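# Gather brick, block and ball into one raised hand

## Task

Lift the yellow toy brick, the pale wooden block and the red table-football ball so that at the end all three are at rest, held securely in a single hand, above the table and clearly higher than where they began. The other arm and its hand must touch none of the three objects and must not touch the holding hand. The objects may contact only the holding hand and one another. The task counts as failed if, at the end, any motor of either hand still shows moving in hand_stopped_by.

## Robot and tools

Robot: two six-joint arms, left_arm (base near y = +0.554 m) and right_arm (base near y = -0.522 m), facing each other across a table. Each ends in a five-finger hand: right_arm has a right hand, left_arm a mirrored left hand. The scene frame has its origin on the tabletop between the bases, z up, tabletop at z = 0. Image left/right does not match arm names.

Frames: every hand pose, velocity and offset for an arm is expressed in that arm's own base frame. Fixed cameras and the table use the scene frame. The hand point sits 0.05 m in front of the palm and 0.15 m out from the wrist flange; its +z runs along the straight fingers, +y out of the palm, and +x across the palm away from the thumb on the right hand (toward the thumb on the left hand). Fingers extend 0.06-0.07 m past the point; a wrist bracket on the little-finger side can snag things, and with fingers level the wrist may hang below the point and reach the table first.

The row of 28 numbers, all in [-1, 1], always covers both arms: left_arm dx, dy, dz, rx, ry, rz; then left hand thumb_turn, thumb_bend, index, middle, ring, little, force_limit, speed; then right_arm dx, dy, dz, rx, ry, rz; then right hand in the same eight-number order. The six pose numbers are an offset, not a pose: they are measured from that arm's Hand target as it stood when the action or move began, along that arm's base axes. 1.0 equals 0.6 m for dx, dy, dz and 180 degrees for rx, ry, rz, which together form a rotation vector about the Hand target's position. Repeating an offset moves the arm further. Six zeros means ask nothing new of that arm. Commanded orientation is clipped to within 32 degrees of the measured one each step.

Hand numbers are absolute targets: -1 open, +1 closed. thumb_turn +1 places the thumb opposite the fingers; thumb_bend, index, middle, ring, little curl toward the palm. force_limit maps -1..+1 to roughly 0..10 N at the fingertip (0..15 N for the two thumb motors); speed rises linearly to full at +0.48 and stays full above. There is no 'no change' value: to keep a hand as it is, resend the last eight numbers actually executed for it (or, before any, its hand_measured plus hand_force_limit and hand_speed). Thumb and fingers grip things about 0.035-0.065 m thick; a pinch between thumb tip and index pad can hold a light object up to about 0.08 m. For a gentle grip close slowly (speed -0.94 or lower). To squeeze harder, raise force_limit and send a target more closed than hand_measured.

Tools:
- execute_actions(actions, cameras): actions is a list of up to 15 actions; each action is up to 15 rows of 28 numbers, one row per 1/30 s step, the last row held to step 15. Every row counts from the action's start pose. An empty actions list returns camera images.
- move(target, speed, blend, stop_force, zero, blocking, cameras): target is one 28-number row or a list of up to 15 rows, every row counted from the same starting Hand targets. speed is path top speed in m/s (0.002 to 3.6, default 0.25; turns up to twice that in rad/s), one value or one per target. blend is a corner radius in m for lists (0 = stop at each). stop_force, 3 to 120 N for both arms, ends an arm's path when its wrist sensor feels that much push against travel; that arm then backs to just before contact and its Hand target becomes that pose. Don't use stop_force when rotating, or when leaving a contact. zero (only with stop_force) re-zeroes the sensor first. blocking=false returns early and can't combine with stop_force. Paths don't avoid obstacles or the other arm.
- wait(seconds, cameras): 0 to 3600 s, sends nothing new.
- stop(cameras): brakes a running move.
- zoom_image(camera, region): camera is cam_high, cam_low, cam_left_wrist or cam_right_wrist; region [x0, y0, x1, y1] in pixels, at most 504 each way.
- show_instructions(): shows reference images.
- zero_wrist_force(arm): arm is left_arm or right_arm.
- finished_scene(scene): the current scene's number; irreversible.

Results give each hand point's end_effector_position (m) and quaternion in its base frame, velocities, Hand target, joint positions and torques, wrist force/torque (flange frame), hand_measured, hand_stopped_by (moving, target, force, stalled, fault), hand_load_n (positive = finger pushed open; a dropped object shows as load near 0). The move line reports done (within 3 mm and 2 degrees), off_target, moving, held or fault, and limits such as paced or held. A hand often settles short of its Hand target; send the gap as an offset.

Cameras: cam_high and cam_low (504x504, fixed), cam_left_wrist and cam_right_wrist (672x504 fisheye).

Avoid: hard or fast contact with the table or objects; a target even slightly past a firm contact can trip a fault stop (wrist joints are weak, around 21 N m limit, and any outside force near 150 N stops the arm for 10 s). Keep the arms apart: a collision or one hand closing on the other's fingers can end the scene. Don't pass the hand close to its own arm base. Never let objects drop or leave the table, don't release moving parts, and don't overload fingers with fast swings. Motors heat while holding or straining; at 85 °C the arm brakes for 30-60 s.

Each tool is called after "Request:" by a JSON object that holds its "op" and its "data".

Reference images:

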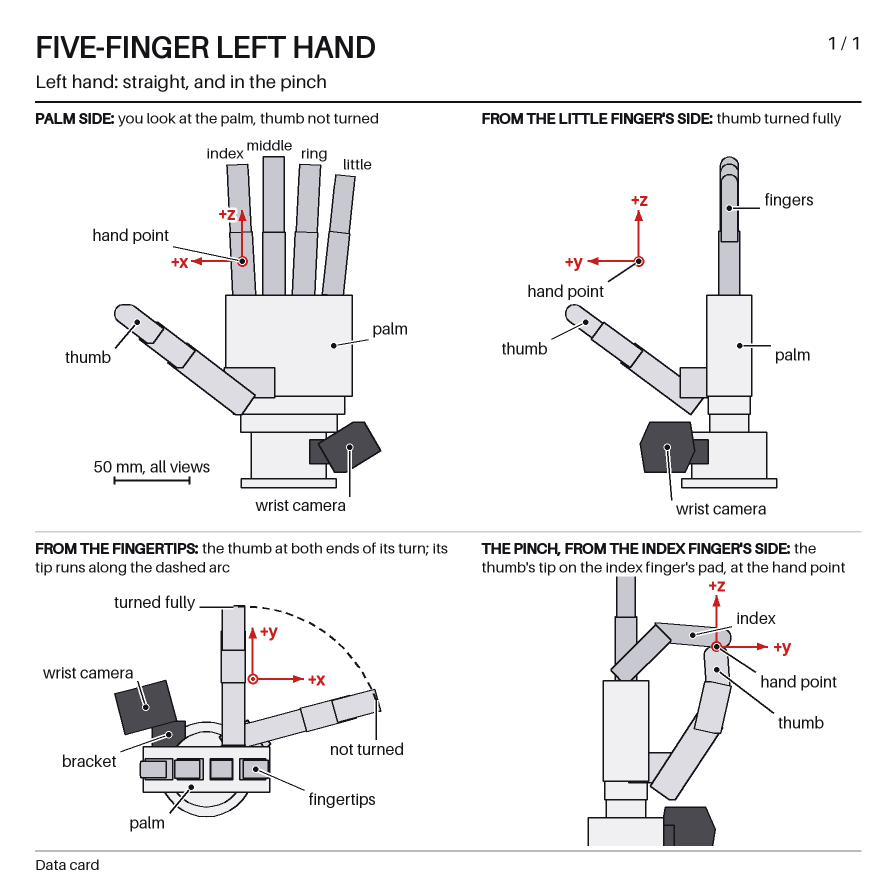

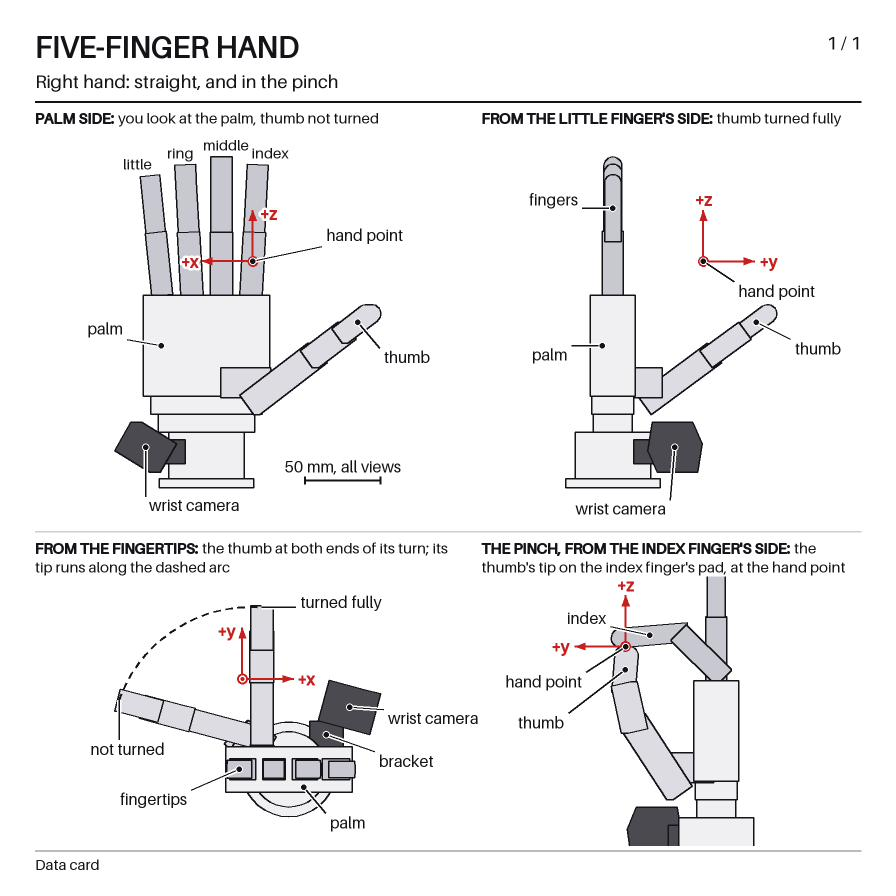

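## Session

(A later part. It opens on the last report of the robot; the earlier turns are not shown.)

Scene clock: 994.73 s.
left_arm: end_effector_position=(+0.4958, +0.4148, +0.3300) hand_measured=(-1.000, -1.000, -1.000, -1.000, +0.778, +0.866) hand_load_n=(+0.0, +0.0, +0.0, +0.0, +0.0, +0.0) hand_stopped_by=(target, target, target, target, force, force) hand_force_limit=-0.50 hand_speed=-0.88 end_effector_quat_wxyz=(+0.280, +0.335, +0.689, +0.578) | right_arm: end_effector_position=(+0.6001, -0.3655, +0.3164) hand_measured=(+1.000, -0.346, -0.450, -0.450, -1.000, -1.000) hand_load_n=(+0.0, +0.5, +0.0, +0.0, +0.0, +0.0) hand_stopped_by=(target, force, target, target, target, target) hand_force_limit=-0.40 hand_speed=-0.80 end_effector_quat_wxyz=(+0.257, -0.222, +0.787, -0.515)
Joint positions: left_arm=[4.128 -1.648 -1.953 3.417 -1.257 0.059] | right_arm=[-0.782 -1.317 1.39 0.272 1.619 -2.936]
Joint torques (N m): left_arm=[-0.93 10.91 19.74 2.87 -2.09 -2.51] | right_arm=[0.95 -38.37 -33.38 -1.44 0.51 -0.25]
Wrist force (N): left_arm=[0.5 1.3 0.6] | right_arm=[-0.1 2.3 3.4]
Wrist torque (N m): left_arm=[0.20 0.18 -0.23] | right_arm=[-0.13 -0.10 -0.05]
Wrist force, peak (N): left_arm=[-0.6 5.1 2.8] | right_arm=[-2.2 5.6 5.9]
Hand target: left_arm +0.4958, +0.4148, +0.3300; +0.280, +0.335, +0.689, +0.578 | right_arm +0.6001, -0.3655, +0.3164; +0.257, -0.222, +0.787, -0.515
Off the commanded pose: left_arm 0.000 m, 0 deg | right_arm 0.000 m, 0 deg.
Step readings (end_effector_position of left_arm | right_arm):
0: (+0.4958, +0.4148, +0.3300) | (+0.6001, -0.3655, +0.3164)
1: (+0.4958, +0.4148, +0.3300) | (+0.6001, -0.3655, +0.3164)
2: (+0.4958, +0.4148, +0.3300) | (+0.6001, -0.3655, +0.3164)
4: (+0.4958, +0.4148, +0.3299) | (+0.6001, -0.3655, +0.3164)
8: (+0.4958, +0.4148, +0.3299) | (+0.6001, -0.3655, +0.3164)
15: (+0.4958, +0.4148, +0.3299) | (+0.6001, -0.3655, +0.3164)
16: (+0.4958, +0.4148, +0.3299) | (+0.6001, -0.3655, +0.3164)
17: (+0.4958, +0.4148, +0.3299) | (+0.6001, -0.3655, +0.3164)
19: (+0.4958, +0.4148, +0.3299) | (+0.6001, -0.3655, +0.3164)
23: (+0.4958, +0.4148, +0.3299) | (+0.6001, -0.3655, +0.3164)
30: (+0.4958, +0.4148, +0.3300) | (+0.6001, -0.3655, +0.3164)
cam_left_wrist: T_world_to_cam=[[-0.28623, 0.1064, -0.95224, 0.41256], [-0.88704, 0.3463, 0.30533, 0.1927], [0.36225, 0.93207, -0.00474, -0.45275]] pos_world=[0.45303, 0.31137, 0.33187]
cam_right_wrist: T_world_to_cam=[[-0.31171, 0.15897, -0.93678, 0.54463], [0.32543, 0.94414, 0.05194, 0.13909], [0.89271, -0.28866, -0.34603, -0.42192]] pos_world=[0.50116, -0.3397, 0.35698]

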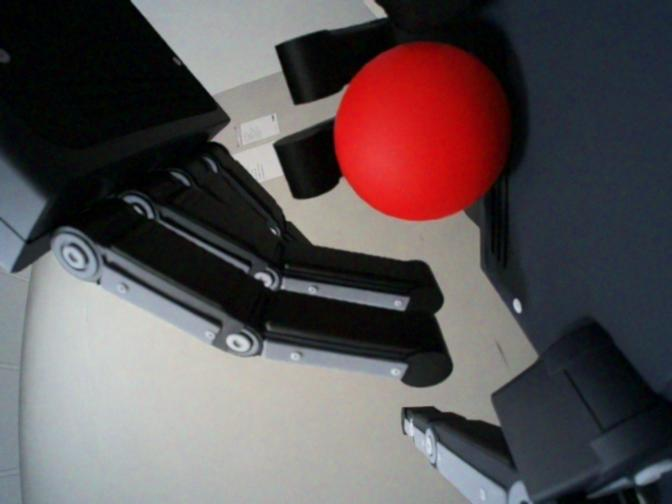

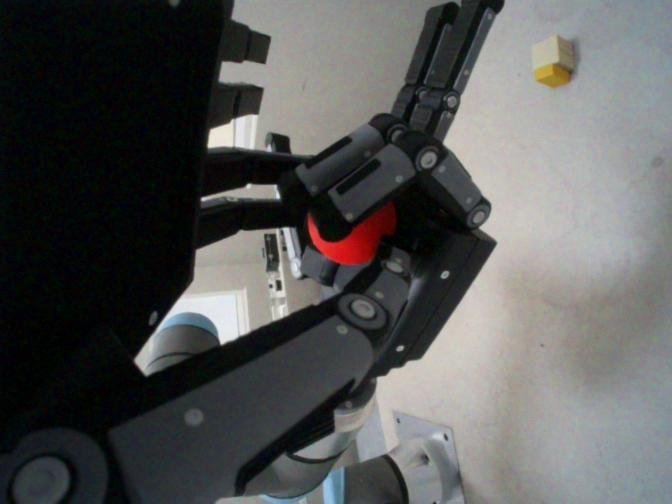

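Request:
{"op": "execute_actions", "data": {"actions": [[[0,0,0,0,0,0, -1, -1, -1, -1, 0.98, 0.98, -0.3, -0.9, 0,0,0,0,0,0, 1, -0.2, -0.45, -0.45, -1, -1, -0.4, -0.8]],[[0,0,0,0,0,0, -1, -1, -1, -1, 0.98, 0.98, -0.3, -0.9, 0,0,0,0,0,0, 1, -0.2, -0.45, -0.45, -1, -1, -0.4, -0.8]]], "cameras": ["cam_left_wrist", "cam_right_wrist", "cam_low"]}}

Request:
{"op": "zoom_image", "data": {"camera": "cam_low", "region": [190, 140, 300, 230]}}

Scene clock: 999.90 s.
left_arm: end_effector_position=(+0.4958, +0.4148, +0.3300) hand_measured=(-1.000, -1.000, -1.000, -1.000, +0.804, +0.980) hand_load_n=(+0.0, +0.0, +0.0, +0.0, +0.0, +0.0) hand_stopped_by=(target, target, target, target, force, target) hand_force_limit=-0.30 hand_speed=-0.90 end_effector_quat_wxyz=(+0.280, +0.335, +0.689, +0.578) | right_arm: end_effector_position=(+0.6001, -0.3655, +0.3164) hand_measured=(+1.000, -0.346, -0.450, -0.450, -1.000, -1.000) hand_load_n=(+0.0, +0.0, +0.0, +0.0, +0.0, +0.0) hand_stopped_by=(target, force, target, target, target, target) hand_force_limit=-0.40 hand_speed=-0.80 end_effector_quat_wxyz=(+0.257, -0.222, +0.787, -0.515)
Joint positions: left_arm=[4.128 -1.648 -1.953 3.417 -1.257 0.059] | right_arm=[-0.782 -1.317 1.39 0.272 1.619 -2.936]
Joint torques (N m): left_arm=[9.01 12.1 23.71 2.88 -2.18 -2.51] | right_arm=[0.11 -36.83 -29.22 -1.35 0.3 -0.35]
Wrist force (N): left_arm=[0.5 1.4 0.7] | right_arm=[-0.1 2.3 3.6]
Wrist torque (N m): left_arm=[0.21 0.19 -0.24] | right_arm=[-0.14 -0.11 -0.04]
Wrist force, peak (N): left_arm=[0.5 1.9 0.3] | right_arm=[-0.1 2.5 3.8]
Hand target: left_arm +0.4958, +0.4148, +0.3300; +0.280, +0.335, +0.689, +0.578 | right_arm +0.6001, -0.3655, +0.3164; +0.257, -0.222, +0.787, -0.515
Off the commanded pose: left_arm 0.000 m, 0 deg | right_arm 0.000 m, 0 deg.
Step readings (end_effector_position of left_arm | right_arm):
0: (+0.4958, +0.4148, +0.3300) | (+0.6001, -0.3655, +0.3164)
1: (+0.4958, +0.4148, +0.3300) | (+0.6001, -0.3655, +0.3164)
2: (+0.4958, +0.4148, +0.3300) | (+0.6001, -0.3655, +0.3164)
4: (+0.4958, +0.4148, +0.3300) | (+0.6001, -0.3655, +0.3164)
8: (+0.4958, +0.4148, +0.3300) | (+0.6001, -0.3655, +0.3164)
15: (+0.4958, +0.4148, +0.3300) | (+0.6001, -0.3655, +0.3164)
16: (+0.4958, +0.4148, +0.3300) | (+0.6001, -0.3655, +0.3164)
17: (+0.4958, +0.4148, +0.3300) | (+0.6001, -0.3655, +0.3164)
19: (+0.4958, +0.4148, +0.3300) | (+0.6001, -0.3655, +0.3164)
23: (+0.4958, +0.4148, +0.3300) | (+0.6001, -0.3655, +0.3164)
30: (+0.4958, +0.4148, +0.3300) | (+0.6001, -0.3655, +0.3164)
cam_left_wrist: T_world_to_cam=[[-0.28623, 0.1064, -0.95224, 0.41256], [-0.88704, 0.3463, 0.30533, 0.1927], [0.36225, 0.93207, -0.00474, -0.45275]] pos_world=[0.45303, 0.31137, 0.33187]
cam_right_wrist: T_world_to_cam=[[-0.31171, 0.15897, -0.93678, 0.54463], [0.32543, 0.94414, 0.05194, 0.13909], [0.89271, -0.28866, -0.34603, -0.42192]] pos_world=[0.50116, -0.3397, 0.35698]
Images, in order (width x height): cam_low 504x504, cam_left_wrist 672x504, cam_right_wrist 672x504.

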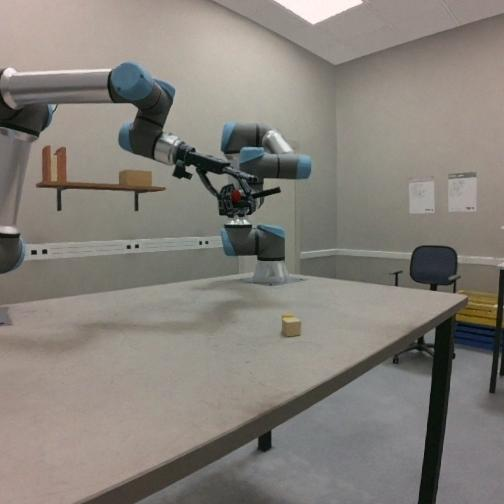

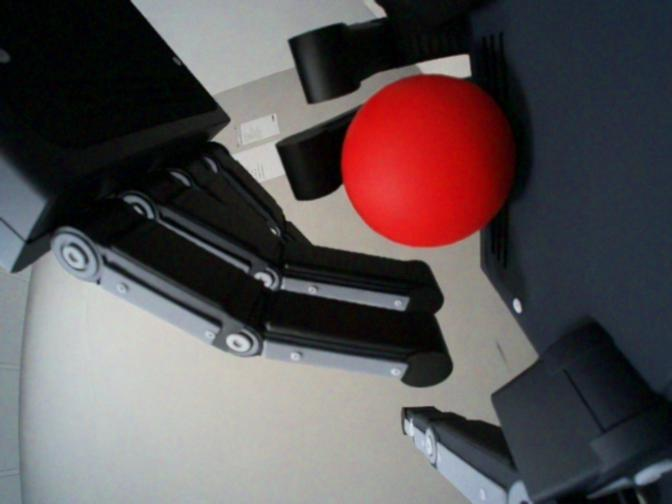

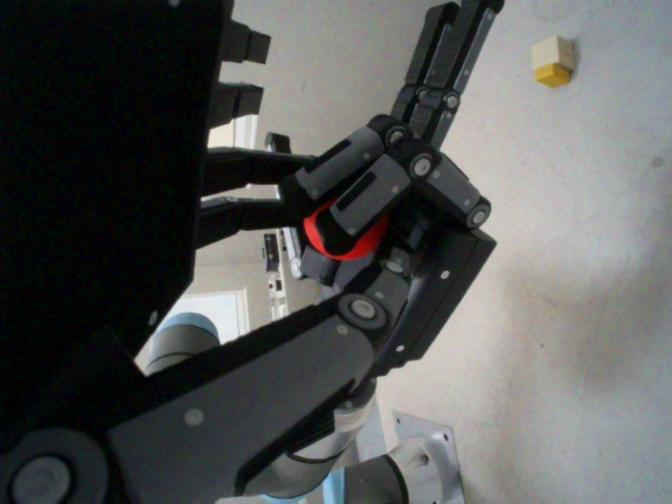

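Scaled by 4.582 from the camera's image (finer frame: 720x720).

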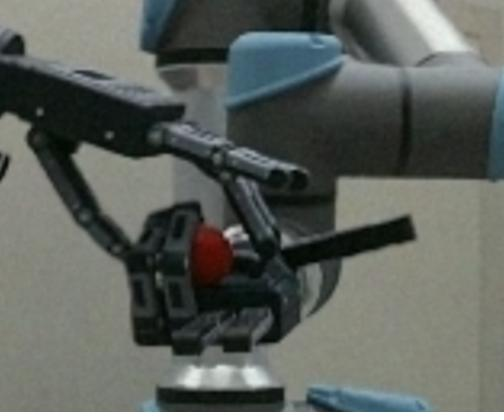

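Request:
{"op": "move", "data": {"target": [0, 0, 0, 0, 0, 0, -1, -1, -1, -1, 0.98, 0.98, -0.3, -0.9, -0.0063, 0.0078, 0, 0, 0, 0, 1, -0.2, -0.45, -0.45, -1, -1, -0.4, -0.8], "speed": 0.02}}

Request:
{"op": "execute_actions", "data": {"actions": [[[0,0,0,0,0,0, -1, -1, -1, -1, 0.98, 0.98, -0.3, -0.9, 0,0,0,0,0,0, 1, -0.2, 0.1, 0.1, -1, -1, -0.6, -0.9]],[[0,0,0,0,0,0, -1, -1, -1, -1, 0.98, 0.98, -0.3, -0.9, 0,0,0,0,0,0, 1, -0.2, 0.1, 0.1, -1, -1, -0.6, -0.9]]], "cameras": ["cam_left_wrist", "cam_low"]}}

Request:
{"op": "zoom_image", "data": {"camera": "cam_low", "region": [190, 140, 300, 230]}}

Scene clock: 1032.27 s.
left_arm: end_effector_position=(+0.4958, +0.4148, +0.3300) hand_measured=(-1.000, -1.000, -1.000, -1.000, +0.804, +0.980) hand_load_n=(+0.0, +0.0, +0.0, +0.0, +0.0, +0.0) hand_stopped_by=(target, target, target, target, force, target) hand_force_limit=-0.30 hand_speed=-0.90 end_effector_quat_wxyz=(+0.280, +0.335, +0.689, +0.578) | right_arm: end_effector_position=(+0.5964, -0.3610, +0.3164) hand_measured=(+1.000, -0.346, -0.450, -0.450, -1.000, -1.000) hand_load_n=(+0.5, +0.0, +0.0, +0.0, +0.0, +0.0) hand_stopped_by=(target, force, target, target, target, target) hand_force_limit=-0.40 hand_speed=-0.80 end_effector_quat_wxyz=(+0.257, -0.222, +0.787, -0.515)
Joint positions: left_arm=[4.128 -1.648 -1.953 3.417 -1.257 0.059] | right_arm=[-0.781 -1.33 1.407 0.269 1.621 -2.936]
Joint torques (N m): left_arm=[12.75 12.11 24.83 3 -2.22 -2.45] | right_arm=[5.64 -40.93 -9.85 -1.89 1.74 1.73]
Wrist force (N): left_arm=[0.5 1.7 0.6] | right_arm=[-0.1 2.2 3.5]
Wrist torque (N m): left_arm=[0.26 0.19 -0.25] | right_arm=[-0.16 -0.11 -0.05]
Wrist force, peak (N): left_arm=[0.7 1.7 0.7] | right_arm=[-0.1 2.4 4.0]
Hand target: left_arm +0.4958, +0.4148, +0.3300; +0.280, +0.335, +0.689, +0.578 | right_arm +0.5963, -0.3609, +0.3164; +0.257, -0.222, +0.787, -0.515
Off the commanded pose: left_arm 0.000 m, 0 deg | right_arm 0.000 m, 0 deg.
move: done

Scene clock: 1033.47 s.
left_arm: end_effector_position=(+0.4958, +0.4148, +0.3300) hand_measured=(-1.000, -1.000, -1.000, -1.000, +0.804, +0.980) hand_load_n=(+0.0, +0.0, +0.0, +0.0, +0.0, +0.5) hand_stopped_by=(target, target, target, target, force, target) hand_force_limit=-0.30 hand_speed=-0.90 end_effector_quat_wxyz=(+0.280, +0.335, +0.689, +0.578) | right_arm: end_effector_position=(+0.5963, -0.3609, +0.3164) hand_measured=(+1.000, -0.346, -0.246, -0.284, -1.000, -1.000) hand_load_n=(+0.0, +0.0, +1.5, +0.0, +0.0, +0.0) hand_stopped_by=(target, force, force, force, target, target) hand_force_limit=-0.60 hand_speed=-0.90 end_effector_quat_wxyz=(+0.257, -0.222, +0.787, -0.515)
Joint positions: left_arm=[4.128 -1.648 -1.953 3.417 -1.257 0.059] | right_arm=[-0.781 -1.331 1.408 0.269 1.621 -2.936]
Joint torques (N m): left_arm=[13.38 11.96 24.58 2.98 -2.29 -2.41] | right_arm=[7.18 -37.5 -11.28 1.01 1.12 1.49]
Wrist force (N): left_arm=[-0.3 1.0 1.1] | right_arm=[-0.3 1.0 4.5]
Wrist torque (N m): left_arm=[0.17 0.23 -0.24] | right_arm=[-0.22 -0.17 -0.05]
Wrist force, peak (N): left_arm=[-1.4 0.9 1.3] | right_arm=[-0.4 0.3 5.1]
Hand target: left_arm +0.4958, +0.4148, +0.3300; +0.280, +0.335, +0.689, +0.578 | right_arm +0.5963, -0.3609, +0.3164; +0.257, -0.222, +0.787, -0.515
Off the commanded pose: left_arm 0.000 m, 0 deg | right_arm 0.000 m, 0 deg.
Step readings (end_effector_position of left_arm | right_arm):
0: (+0.4958, +0.4148, +0.3300) | (+0.5964, -0.3610, +0.3164)
1: (+0.4958, +0.4148, +0.3300) | (+0.5964, -0.3609, +0.3164)
2: (+0.4958, +0.4148, +0.3300) | (+0.5964, -0.3609, +0.3164)
4: (+0.4958, +0.4148, +0.3300) | (+0.5963, -0.3609, +0.3164)
8: (+0.4958, +0.4148, +0.3300) | (+0.5963, -0.3609, +0.3164)
15: (+0.4958, +0.4148, +0.3300) | (+0.5963, -0.3609, +0.3164)
16: (+0.4958, +0.4148, +0.3300) | (+0.5963, -0.3609, +0.3164)
17: (+0.4958, +0.4148, +0.3300) | (+0.5963, -0.3609, +0.3164)
19: (+0.4958, +0.4148, +0.3300) | (+0.5963, -0.3609, +0.3164)
23: (+0.4958, +0.4148, +0.3300) | (+0.5963, -0.3609, +0.3164)
30: (+0.4958, +0.4148, +0.3300) | (+0.5963, -0.3609, +0.3164)
cam_left_wrist: T_world_to_cam=[[-0.28623, 0.1064, -0.95224, 0.41256], [-0.88704, 0.3463, 0.30533, 0.1927], [0.36225, 0.93207, -0.00474, -0.45275]] pos_world=[0.45303, 0.31137, 0.33187]
Images, in order (width x height): cam_low 504x504, cam_left_wrist 672x504.

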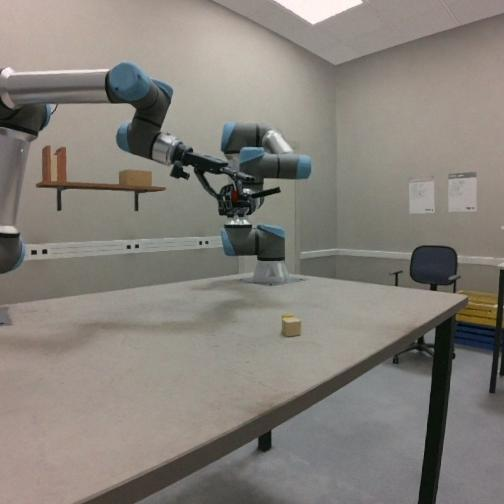

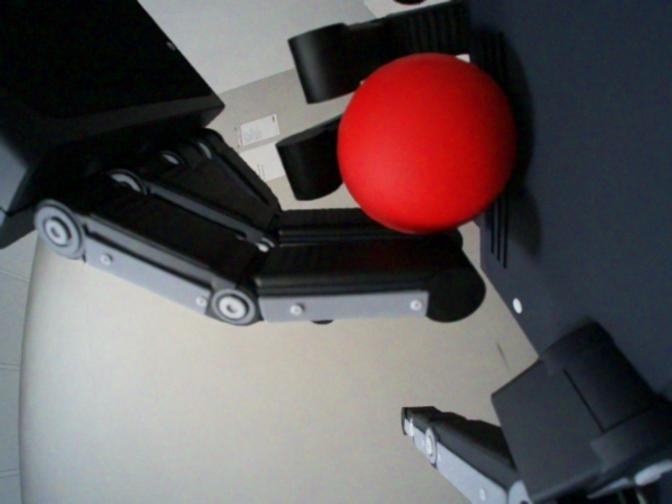

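Scaled by 4.582 from the camera's image (finer frame: 720x720).

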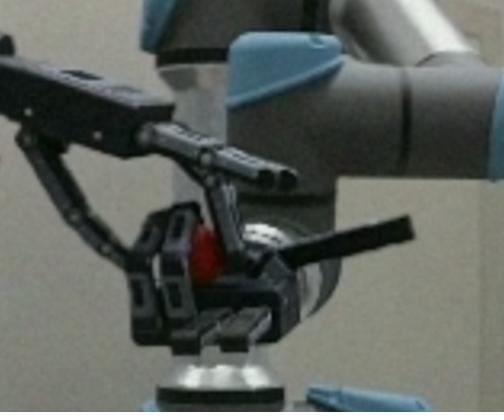

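Request:
{"op": "execute_actions", "data": {"actions": [[[0,0,0,0,0,0, -1, -1, -1, -1, 0.42, 0.42, -0.3, -0.8, 0,0,0,0,0,0, 1, -0.2, 0.1, 0.1, -1, -1, -0.6, -0.9]],[[0,0,0,0,0,0, -1, -1, -1, -1, 0.42, 0.42, -0.3, -0.8, 0,0,0,0,0,0, 1, -0.2, 0.15, 0.15, -1, -1, -0.5, -0.9]],[[0,0,0,0,0,0, -1, -1, -1, -1, 0.42, 0.42, -0.3, -0.8, 0,0,0,0,0,0, 1, -0.2, 0.15, 0.15, -1, -1, -0.5, -0.9]],[[0,0,0,0,0,0, -1, -1, -1, -1, 0.42, 0.42, -0.3, -0.8, 0,0,0,0,0,0, 1, -0.2, 0.15, 0.15, -1, -1, -0.5, -0.9]]], "cameras": ["cam_left_wrist", "cam_low", "cam_right_wrist"]}}

Request:
{"op": "zoom_image", "data": {"camera": "cam_low", "region": [190, 140, 300, 230]}}

Scene clock: 1041.77 s.
left_arm: end_effector_position=(+0.4958, +0.4148, +0.3300) hand_measured=(-1.000, -1.000, -1.000, -1.000, +0.420, +0.420) hand_load_n=(+0.0, +0.0, +0.0, +0.0, +0.0, +1.0) hand_stopped_by=(target, target, target, target, target, target) hand_force_limit=-0.30 hand_speed=-0.80 end_effector_quat_wxyz=(+0.280, +0.335, +0.689, +0.578) | right_arm: end_effector_position=(+0.5963, -0.3609, +0.3164) hand_measured=(+1.000, -0.346, +0.150, -0.034, -1.000, -1.000) hand_load_n=(+1.5, +1.5, +0.0, +2.0, +0.0, +0.0) hand_stopped_by=(target, force, target, force, target, target) hand_force_limit=-0.50 hand_speed=-0.90 end_effector_quat_wxyz=(+0.257, -0.222, +0.787, -0.515)
Joint positions: left_arm=[4.128 -1.648 -1.953 3.417 -1.257 0.059] | right_arm=[-0.781 -1.331 1.408 0.269 1.621 -2.936]
Joint torques (N m): left_arm=[12.58 12.38 24.59 2.8 -2.33 -2.35] | right_arm=[0.74 -29.38 -13.23 -1.21 -0.72 -0.96]
Wrist force (N): left_arm=[-0.2 1.8 2.5] | right_arm=[-1.6 2.5 4.2]
Wrist torque (N m): left_arm=[0.18 0.34 -0.29] | right_arm=[-0.17 -0.17 -0.01]
Wrist force, peak (N): left_arm=[-0.2 2.1 2.7] | right_arm=[-2.5 2.5 4.4]
Hand target: left_arm +0.4958, +0.4148, +0.3300; +0.280, +0.335, +0.689, +0.578 | right_arm +0.5963, -0.3609, +0.3164; +0.257, -0.222, +0.787, -0.515
Off the commanded pose: left_arm 0.000 m, 0 deg | right_arm 0.000 m, 0 deg.
Step readings (end_effector_position of left_arm | right_arm):
0: (+0.4958, +0.4148, +0.3300) | (+0.5963, -0.3609, +0.3164)
1: (+0.4958, +0.4148, +0.3300) | (+0.5963, -0.3609, +0.3164)
2: (+0.4958, +0.4148, +0.3300) | (+0.5963, -0.3609, +0.3164)
4: (+0.4958, +0.4148, +0.3300) | (+0.5963, -0.3609, +0.3164)
8: (+0.4958, +0.4148, +0.3300) | (+0.5963, -0.3609, +0.3164)
15: (+0.4958, +0.4148, +0.3300) | (+0.5963, -0.3609, +0.3164)
16: (+0.4958, +0.4148, +0.3300) | (+0.5963, -0.3609, +0.3164)
17: (+0.4958, +0.4148, +0.3300) | (+0.5963, -0.3609, +0.3164)
19: (+0.4958, +0.4148, +0.3300) | (+0.5963, -0.3609, +0.3164)
23: (+0.4958, +0.4148, +0.3300) | (+0.5963, -0.3609, +0.3164)
30: (+0.4958, +0.4148, +0.3300) | (+0.5963, -0.3609, +0.3164)
31: (+0.4958, +0.4148, +0.3300) | (+0.5963, -0.3609, +0.3164)
32: (+0.4958, +0.4148, +0.3300) | (+0.5963, -0.3609, +0.3164)
34: (+0.4958, +0.4148, +0.3300) | (+0.5963, -0.3609, +0.3164)
38: (+0.4958, +0.4148, +0.3300) | (+0.5963, -0.3609, +0.3164)
45: (+0.4958, +0.4148, +0.3300) | (+0.5963, -0.3609, +0.3164)
46: (+0.4958, +0.4148, +0.3300) | (+0.5963, -0.3608, +0.3164)
47: (+0.4958, +0.4148, +0.3300) | (+0.5963, -0.3608, +0.3164)
49: (+0.4958, +0.4148, +0.3300) | (+0.5963, -0.3608, +0.3164)
53: (+0.4958, +0.4148, +0.3300) | (+0.5963, -0.3608, +0.3164)
60: (+0.4958, +0.4148, +0.3300) | (+0.5963, -0.3608, +0.3164)
cam_left_wrist: T_world_to_cam=[[-0.28623, 0.1064, -0.95224, 0.41256], [-0.88704, 0.3463, 0.30533, 0.1927], [0.36225, 0.93207, -0.00474, -0.45275]] pos_world=[0.45303, 0.31137, 0.33187]
cam_right_wrist: T_world_to_cam=[[-0.31171, 0.15897, -0.93678, 0.54273], [0.32543, 0.94414, 0.05194, 0.13586], [0.89271, -0.28866, -0.34603, -0.41726]] pos_world=[0.49746, -0.335, 0.35698]
Images, in order (width x height): cam_low 504x504, cam_left_wrist 672x504, cam_right_wrist 672x504.

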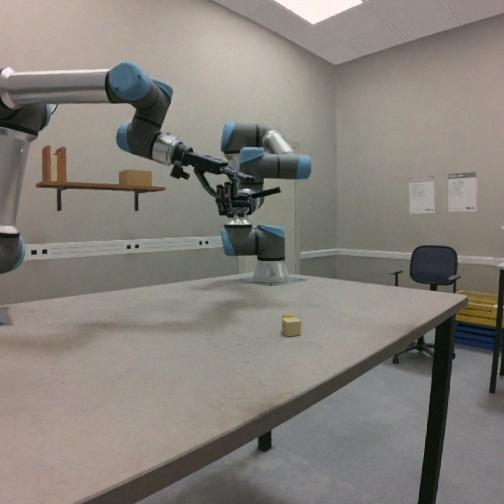

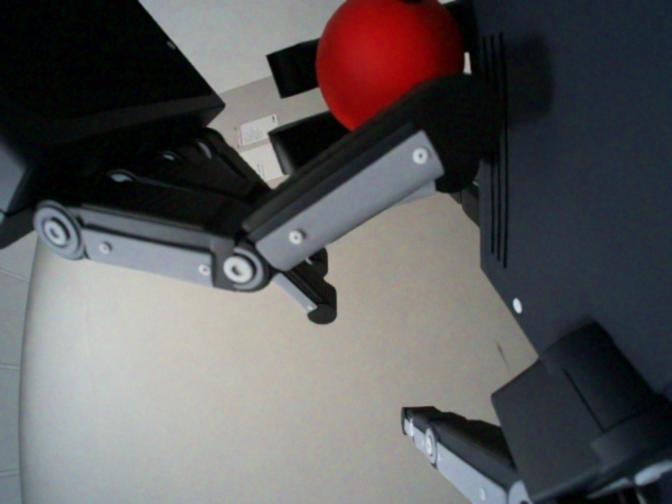

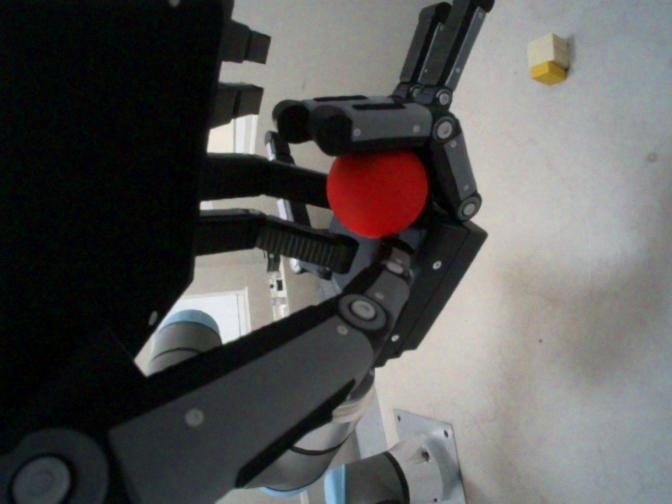

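Scaled by 4.582 from the camera's image (finer frame: 720x720).

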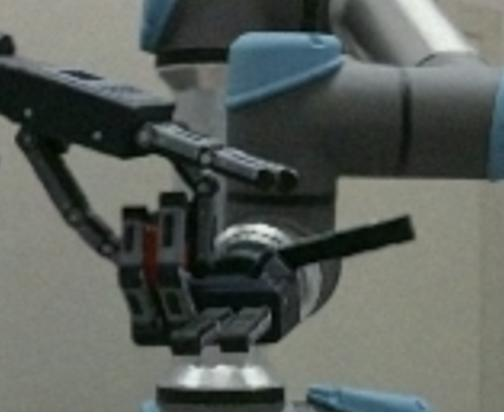

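Request:
{"op": "execute_actions", "data": {"actions": [[[0,0,0,0,0,0, -1, -1, -1, -1, 0.42, 0.42, -0.3, -0.8, 0,0,0,0,0,0, 1, -0.2, -0.12, -0.1, -1, -1, -0.5, -0.8]],[[0,0,0,0,0,0, -1, -1, -1, -1, 0.98, 0.98, -0.2, -0.88, 0,0,0,0,0,0, 1, -0.2, -0.12, -0.1, -1, -1, -0.5, -0.8]],[[0,0,0,0,0,0, -1, -1, -1, -1, 0.98, 0.98, -0.2, -0.88, 0,0,0,0,0,0, 1, -0.2, -0.12, -0.1, -1, -1, -0.5, -0.8]],[[0,0,0,0,0,0, -1, -1, -1, -1, 0.98, 0.98, -0.2, -0.88, 0,0,0,0,0,0, 1, -0.2, -0.12, -0.1, -1, -1, -0.5, -0.8]]], "cameras": ["cam_left_wrist", "cam_low", "cam_right_wrist"]}}

Request:
{"op": "zoom_image", "data": {"camera": "cam_low", "region": [190, 140, 300, 230]}}

Scene clock: 1052.33 s.
left_arm: end_effector_position=(+0.4958, +0.4148, +0.3300) hand_measured=(-1.000, -1.000, -1.000, -1.000, +0.608, +0.664) hand_load_n=(+0.0, +0.0, +0.0, +0.0, +1.0, +5.0) hand_stopped_by=(target, target, target, target, force, force) hand_force_limit=-0.20 hand_speed=-0.88 end_effector_quat_wxyz=(+0.280, +0.335, +0.689, +0.578) | right_arm: end_effector_position=(+0.5963, -0.3609, +0.3164) hand_measured=(+1.000, -0.346, -0.120, -0.100, -1.000, -1.000) hand_load_n=(+4.0, +6.0, +0.0, +7.0, +0.0, +0.0) hand_stopped_by=(target, force, target, target, target, target) hand_force_limit=-0.50 hand_speed=-0.80 end_effector_quat_wxyz=(+0.257, -0.222, +0.787, -0.515)
Joint positions: left_arm=[4.128 -1.648 -1.953 3.417 -1.257 0.059] | right_arm=[-0.781 -1.331 1.408 0.269 1.621 -2.936]
Joint torques (N m): left_arm=[10.91 12.16 24.39 1.65 -2.35 -2.37] | right_arm=[-5.9 -23.79 -18.16 -1.19 1.72 -1.81]
Wrist force (N): left_arm=[-0.6 4.4 5.1] | right_arm=[-4.8 4.7 5.2]
Wrist torque (N m): left_arm=[0.21 0.45 -0.38] | right_arm=[-0.12 -0.19 0.04]
Wrist force, peak (N): left_arm=[-0.7 4.6 5.5] | right_arm=[-4.8 5.2 5.6]
Hand target: left_arm +0.4958, +0.4148, +0.3300; +0.280, +0.335, +0.689, +0.578 | right_arm +0.5963, -0.3609, +0.3164; +0.257, -0.222, +0.787, -0.515
Off the commanded pose: left_arm 0.000 m, 0 deg | right_arm 0.000 m, 0 deg.
Step readings (end_effector_position of left_arm | right_arm):
0: (+0.4958, +0.4148, +0.3300) | (+0.5963, -0.3609, +0.3164)
1: (+0.4958, +0.4148, +0.3300) | (+0.5963, -0.3609, +0.3164)
2: (+0.4958, +0.4148, +0.3300) | (+0.5963, -0.3609, +0.3164)
4: (+0.4958, +0.4148, +0.3300) | (+0.5963, -0.3609, +0.3164)
8: (+0.4958, +0.4148, +0.3300) | (+0.5963, -0.3609, +0.3164)
15: (+0.4958, +0.4148, +0.3300) | (+0.5963, -0.3609, +0.3164)
16: (+0.4958, +0.4148, +0.3300) | (+0.5963, -0.3609, +0.3164)
17: (+0.4958, +0.4148, +0.3300) | (+0.5963, -0.3609, +0.3164)
19: (+0.4958, +0.4148, +0.3300) | (+0.5963, -0.3609, +0.3164)
23: (+0.4958, +0.4148, +0.3300) | (+0.5963, -0.3609, +0.3164)
30: (+0.4958, +0.4148, +0.3300) | (+0.5963, -0.3609, +0.3164)
31: (+0.4958, +0.4148, +0.3300) | (+0.5963, -0.3609, +0.3164)
32: (+0.4958, +0.4148, +0.3300) | (+0.5963, -0.3609, +0.3164)
34: (+0.4958, +0.4148, +0.3300) | (+0.5963, -0.3609, +0.3164)
38: (+0.4958, +0.4148, +0.3300) | (+0.5963, -0.3609, +0.3164)
45: (+0.4958, +0.4148, +0.3300) | (+0.5963, -0.3609, +0.3164)
46: (+0.4958, +0.4148, +0.3300) | (+0.5963, -0.3609, +0.3164)
47: (+0.4958, +0.4148, +0.3300) | (+0.5963, -0.3609, +0.3164)
49: (+0.4958, +0.4148, +0.3300) | (+0.5963, -0.3609, +0.3164)
53: (+0.4958, +0.4148, +0.3300) | (+0.5963, -0.3609, +0.3164)
60: (+0.4958, +0.4148, +0.3300) | (+0.5963, -0.3609, +0.3164)
cam_left_wrist: T_world_to_cam=[[-0.28623, 0.1064, -0.95224, 0.41256], [-0.88704, 0.3463, 0.30533, 0.1927], [0.36225, 0.93207, -0.00474, -0.45275]] pos_world=[0.45303, 0.31137, 0.33187]
cam_right_wrist: T_world_to_cam=[[-0.31171, 0.15897, -0.93678, 0.54273], [0.32543, 0.94414, 0.05194, 0.13586], [0.89271, -0.28866, -0.34603, -0.41726]] pos_world=[0.49746, -0.335, 0.35698]
Images, in order (width x height): cam_low 504x504, cam_left_wrist 672x504, cam_right_wrist 672x504.

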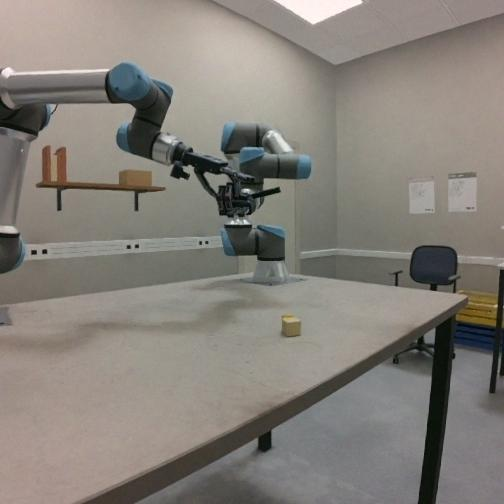

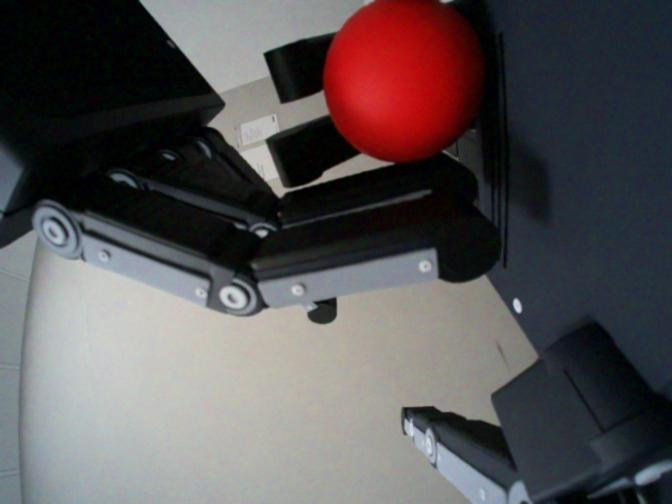

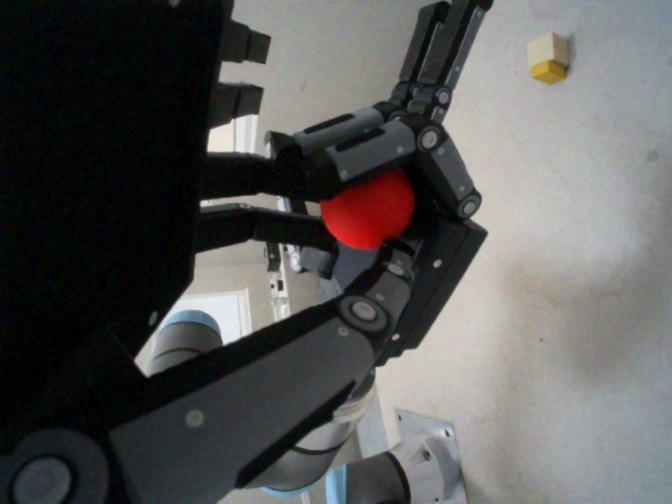

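Scaled by 4.582 from the camera's image (finer frame: 720x720).

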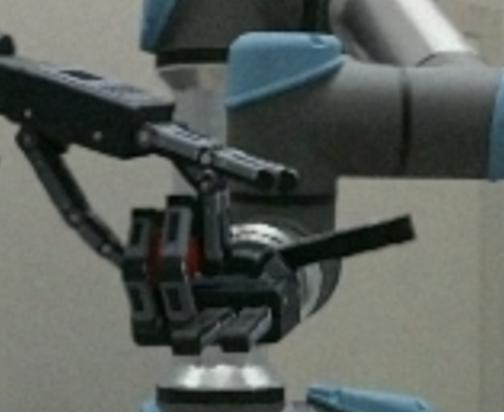

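Request:
{"op": "execute_actions", "data": {"actions": [[[0,0,0,0,0,0, -1, -1, -1, -1, 0.98, 0.98, -0.2, -0.88, 0,0,0,0,0,0, 1, -0.2, -0.3, -0.3, -1, -1, -0.5, -0.85]],[[0,0,0,0,0,0, -1, -1, -1, -1, 0.98, 0.98, -0.2, -0.88, 0,0,0,0,0,0, 1, -0.2, -0.3, -0.3, -1, -1, -0.5, -0.85]]], "cameras": ["cam_left_wrist", "cam_right_wrist"]}}

Scene clock: 1061.63 s.
left_arm: end_effector_position=(+0.4958, +0.4148, +0.3300) hand_measured=(-1.000, -1.000, -1.000, -1.000, +0.608, +0.664) hand_load_n=(+0.0, -0.5, +0.0, +0.0, +0.0, +0.5) hand_stopped_by=(target, target, target, target, force, force) hand_force_limit=-0.20 hand_speed=-0.88 end_effector_quat_wxyz=(+0.280, +0.335, +0.689, +0.578) | right_arm: end_effector_position=(+0.5963, -0.3609, +0.3164) hand_measured=(+1.000, -0.346, -0.300, -0.300, -1.000, -1.000) hand_load_n=(+0.5, +0.0, +0.0, +0.0, +0.0, +0.0) hand_stopped_by=(target, force, target, target, target, target) hand_force_limit=-0.50 hand_speed=-0.85 end_effector_quat_wxyz=(+0.257, -0.222, +0.787, -0.515)
Joint positions: left_arm=[4.128 -1.648 -1.953 3.417 -1.257 0.059] | right_arm=[-0.781 -1.331 1.408 0.269 1.621 -2.936]
Joint torques (N m): left_arm=[10.73 11.93 24.59 -1.14 -2.44 -2.33] | right_arm=[0.12 -22.51 -23.1 -1.33 -0.55 -1.52]
Wrist force (N): left_arm=[0.3 1.4 0.5] | right_arm=[-0.1 2.6 3.6]
Wrist torque (N m): left_arm=[0.22 0.22 -0.25] | right_arm=[-0.11 -0.11 -0.03]
Wrist force, peak (N): left_arm=[-0.5 4.7 5.5] | right_arm=[-4.9 4.9 5.7]
Hand target: left_arm +0.4958, +0.4148, +0.3300; +0.280, +0.335, +0.689, +0.578 | right_arm +0.5963, -0.3609, +0.3164; +0.257, -0.222, +0.787, -0.515
Off the commanded pose: left_arm 0.000 m, 0 deg | right_arm 0.000 m, 0 deg.
Step readings (end_effector_position of left_arm | right_arm):
0: (+0.4958, +0.4148, +0.3300) | (+0.5963, -0.3609, +0.3164)
1: (+0.4958, +0.4148, +0.3300) | (+0.5963, -0.3609, +0.3164)
2: (+0.4958, +0.4148, +0.3300) | (+0.5963, -0.3609, +0.3164)
4: (+0.4958, +0.4148, +0.3300) | (+0.5963, -0.3609, +0.3164)
8: (+0.4958, +0.4148, +0.3300) | (+0.5963, -0.3609, +0.3164)
15: (+0.4958, +0.4148, +0.3300) | (+0.5963, -0.3609, +0.3164)
16: (+0.4958, +0.4148, +0.3300) | (+0.5963, -0.3609, +0.3164)
17: (+0.4958, +0.4148, +0.3300) | (+0.5963, -0.3609, +0.3164)
19: (+0.4958, +0.4148, +0.3300) | (+0.5963, -0.3609, +0.3164)
23: (+0.4958, +0.4148, +0.3300) | (+0.5963, -0.3609, +0.3164)
30: (+0.4958, +0.4148, +0.3300) | (+0.5963, -0.3609, +0.3164)
cam_left_wrist: T_world_to_cam=[[-0.28623, 0.1064, -0.95224, 0.41256], [-0.88704, 0.3463, 0.30533, 0.1927], [0.36225, 0.93207, -0.00474, -0.45275]] pos_world=[0.45303, 0.31137, 0.33187]
cam_right_wrist: T_world_to_cam=[[-0.31171, 0.15897, -0.93678, 0.54273], [0.32543, 0.94414, 0.05194, 0.13586], [0.89271, -0.28866, -0.34603, -0.41726]] pos_world=[0.49746, -0.335, 0.35698]

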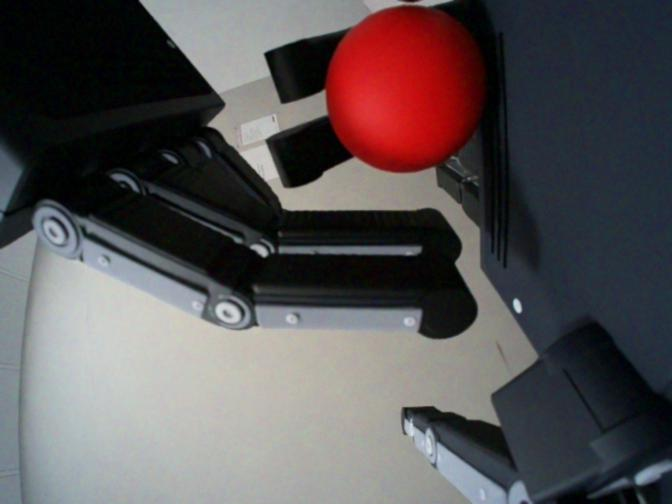

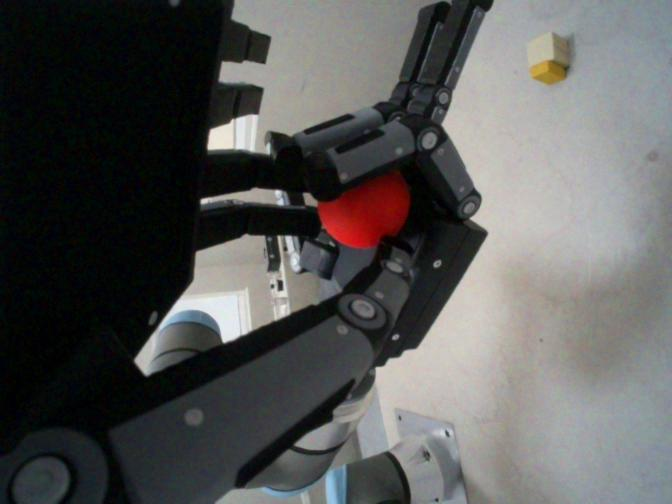

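Request:
{"op": "execute_actions", "data": {"actions": [[[0,0,0,0,0,0, -1, -1, -1, -1, 0.99, 0.99, -0.2, -0.88, 0,0,0,0,0,0, 1, -0.2, -0.3, -0.3, -1, -1, -0.5, -0.85]],[[0,0,0,0,0,0, -1, -1, -1, -1, 0.99, 0.99, -0.2, -0.88, 0,0,0,0,0,0, 1, -0.2, -0.3, -0.3, -1, -1, -0.5, -0.85]]], "cameras": ["cam_left_wrist", "cam_right_wrist"]}}

Scene clock: 1066.47 s.
left_arm: end_effector_position=(+0.4958, +0.4148, +0.3300) hand_measured=(-1.000, -1.000, -1.000, -1.000, +0.884, +0.990) hand_load_n=(+0.0, +0.0, +0.0, +0.0, +0.0, +0.0) hand_stopped_by=(target, target, target, target, force, target) hand_force_limit=-0.20 hand_speed=-0.88 end_effector_quat_wxyz=(+0.280, +0.335, +0.689, +0.578) | right_arm: end_effector_position=(+0.5963, -0.3609, +0.3164) hand_measured=(+1.000, -0.346, -0.300, -0.300, -1.000, -1.000) hand_load_n=(+0.0, +0.0, +0.0, +0.0, -0.5, +0.0) hand_stopped_by=(target, force, target, target, target, target) hand_force_limit=-0.50 hand_speed=-0.85 end_effector_quat_wxyz=(+0.257, -0.222, +0.787, -0.515)
Joint positions: left_arm=[4.128 -1.648 -1.953 3.417 -1.257 0.059] | right_arm=[-0.781 -1.331 1.408 0.269 1.621 -2.936]
Joint torques (N m): left_arm=[8.7 12.66 23.91 -0.91 -2.51 -2.26] | right_arm=[4.03 -22.96 -28.39 -1.33 -0.65 -1.89]
Wrist force (N): left_arm=[0.5 1.4 0.4] | right_arm=[-0.1 2.2 3.3]
Wrist torque (N m): left_arm=[0.22 0.20 -0.25] | right_arm=[-0.16 -0.10 -0.04]
Wrist force, peak (N): left_arm=[0.6 1.9 0.5] | right_arm=[0.0 2.1 4.1]
Hand target: left_arm +0.4958, +0.4148, +0.3300; +0.280, +0.335, +0.689, +0.578 | right_arm +0.5963, -0.3609, +0.3164; +0.257, -0.222, +0.787, -0.515
Off the commanded pose: left_arm 0.000 m, 0 deg | right_arm 0.000 m, 0 deg.
Step readings (end_effector_position of left_arm | right_arm):
0: (+0.4958, +0.4148, +0.3300) | (+0.5963, -0.3609, +0.3164)
1: (+0.4958, +0.4148, +0.3300) | (+0.5963, -0.3609, +0.3164)
2: (+0.4958, +0.4148, +0.3300) | (+0.5963, -0.3609, +0.3164)
4: (+0.4958, +0.4148, +0.3300) | (+0.5963, -0.3609, +0.3164)
8: (+0.4958, +0.4148, +0.3300) | (+0.5963, -0.3609, +0.3164)
15: (+0.4958, +0.4148, +0.3300) | (+0.5963, -0.3609, +0.3164)
16: (+0.4958, +0.4148, +0.3300) | (+0.5963, -0.3609, +0.3164)
17: (+0.4958, +0.4148, +0.3300) | (+0.5963, -0.3609, +0.3164)
19: (+0.4958, +0.4148, +0.3300) | (+0.5963, -0.3609, +0.3164)
23: (+0.4958, +0.4148, +0.3300) | (+0.5963, -0.3609, +0.3164)
30: (+0.4958, +0.4148, +0.3300) | (+0.5963, -0.3609, +0.3164)
cam_left_wrist: T_world_to_cam=[[-0.28623, 0.1064, -0.95224, 0.41256], [-0.88704, 0.3463, 0.30533, 0.1927], [0.36225, 0.93207, -0.00474, -0.45275]] pos_world=[0.45303, 0.31137, 0.33187]
cam_right_wrist: T_world_to_cam=[[-0.31171, 0.15897, -0.93678, 0.54273], [0.32543, 0.94414, 0.05194, 0.13586], [0.89271, -0.28866, -0.34603, -0.41726]] pos_world=[0.49746, -0.335, 0.35698]

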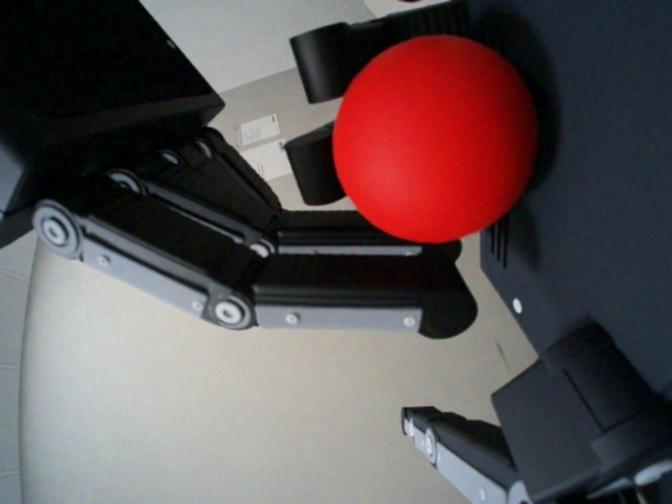

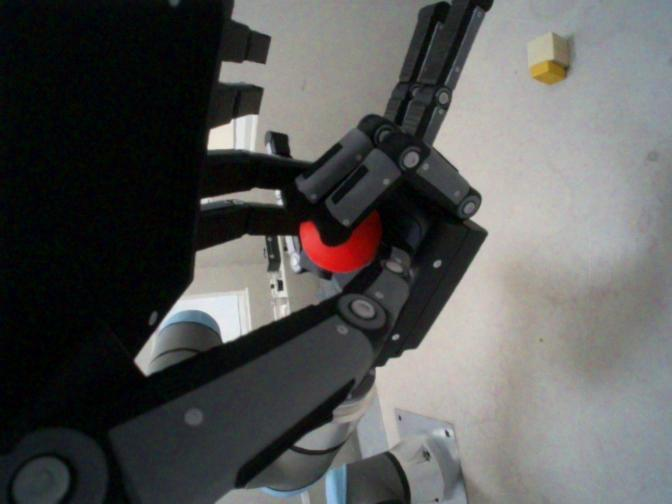

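Request:
{"op": "execute_actions", "data": {"actions": [[[0,0,0,0,0,0, -1, -1, -1, -1, 1.0, 0.99, 0.0, -0.92, 0,0,0,0,0,0, 1, -0.2, -0.3, -0.3, -1, -1, -0.5, -0.85]],[[0,0,0,0,0,0, -1, -1, -1, -1, 1.0, 0.99, 0.0, -0.92, 0,0,0,0,0,0, 1, -0.2, -0.3, -0.3, -1, -1, -0.5, -0.85]]], "cameras": ["cam_left_wrist", "cam_right_wrist"]}}

Scene clock: 1084.83 s.
left_arm: end_effector_position=(+0.4958, +0.4148, +0.3300) hand_measured=(-1.000, -1.000, -1.000, -1.000, +0.904, +0.990) hand_load_n=(+0.0, +0.0, +0.0, +0.0, +6.5, +0.0) hand_stopped_by=(target, target, target, target, force, target) hand_force_limit=0.00 hand_speed=-0.92 end_effector_quat_wxyz=(+0.280, +0.335, +0.689, +0.578) | right_arm: end_effector_position=(+0.5963, -0.3609, +0.3164) hand_measured=(+1.000, -0.346, -0.300, -0.300, -1.000, -1.000) hand_load_n=(+0.0, +0.0, +0.0, +0.0, +0.0, -0.5) hand_stopped_by=(target, force, target, target, target, target) hand_force_limit=-0.50 hand_speed=-0.85 end_effector_quat_wxyz=(+0.257, -0.222, +0.787, -0.515)
Joint positions: left_arm=[4.128 -1.648 -1.953 3.417 -1.257 0.059] | right_arm=[-0.781 -1.331 1.408 0.269 1.621 -2.936]
Joint torques (N m): left_arm=[8.17 13 24.12 -0.28 -2.51 -2.2] | right_arm=[5.43 -21.74 -31.98 -1.38 -0.77 -1.77]
Wrist force (N): left_arm=[0.6 1.5 0.7] | right_arm=[0.2 2.2 3.6]
Wrist torque (N m): left_arm=[0.21 0.17 -0.24] | right_arm=[-0.17 -0.15 -0.02]
Wrist force, peak (N): left_arm=[0.7 1.7 0.6] | right_arm=[0.3 2.5 3.7]
Hand target: left_arm +0.4958, +0.4148, +0.3300; +0.280, +0.335, +0.689, +0.578 | right_arm +0.5963, -0.3609, +0.3164; +0.257, -0.222, +0.787, -0.515
Off the commanded pose: left_arm 0.000 m, 0 deg | right_arm 0.000 m, 0 deg.
Step readings (end_effector_position of left_arm | right_arm):
0: (+0.4958, +0.4148, +0.3300) | (+0.5963, -0.3609, +0.3164)
1: (+0.4958, +0.4148, +0.3300) | (+0.5963, -0.3609, +0.3164)
2: (+0.4958, +0.4148, +0.3300) | (+0.5963, -0.3609, +0.3164)
4: (+0.4958, +0.4148, +0.3300) | (+0.5963, -0.3609, +0.3164)
8: (+0.4958, +0.4148, +0.3300) | (+0.5963, -0.3609, +0.3164)
15: (+0.4958, +0.4148, +0.3300) | (+0.5963, -0.3609, +0.3164)
16: (+0.4958, +0.4148, +0.3300) | (+0.5963, -0.3609, +0.3164)
17: (+0.4958, +0.4148, +0.3300) | (+0.5963, -0.3609, +0.3164)
19: (+0.4958, +0.4148, +0.3300) | (+0.5963, -0.3609, +0.3164)
23: (+0.4958, +0.4148, +0.3300) | (+0.5963, -0.3609, +0.3164)
30: (+0.4958, +0.4148, +0.3300) | (+0.5963, -0.3609, +0.3164)
cam_left_wrist: T_world_to_cam=[[-0.28623, 0.1064, -0.95224, 0.41256], [-0.88704, 0.3463, 0.30533, 0.1927], [0.36225, 0.93207, -0.00474, -0.45275]] pos_world=[0.45303, 0.31137, 0.33187]
cam_right_wrist: T_world_to_cam=[[-0.31171, 0.15897, -0.93678, 0.54273], [0.32543, 0.94414, 0.05194, 0.13586], [0.89271, -0.28866, -0.34603, -0.41726]] pos_world=[0.49746, -0.335, 0.35698]

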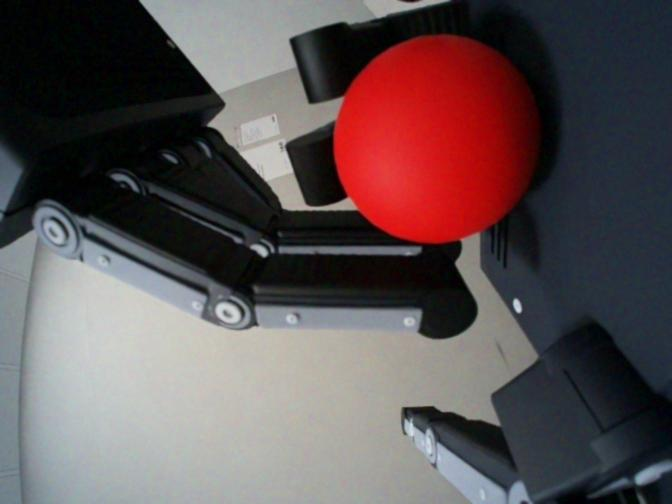

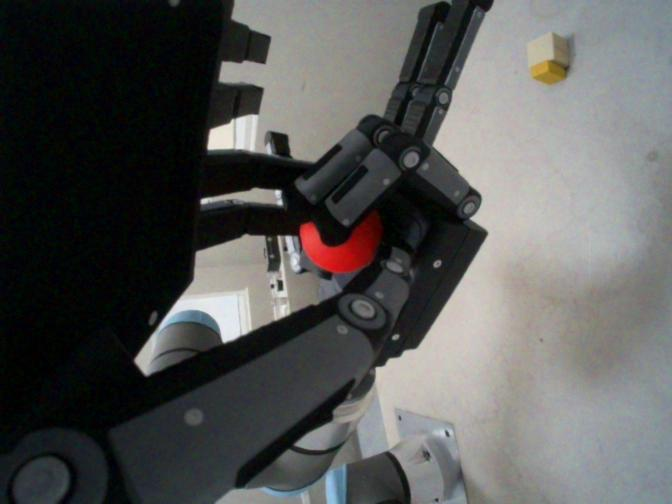

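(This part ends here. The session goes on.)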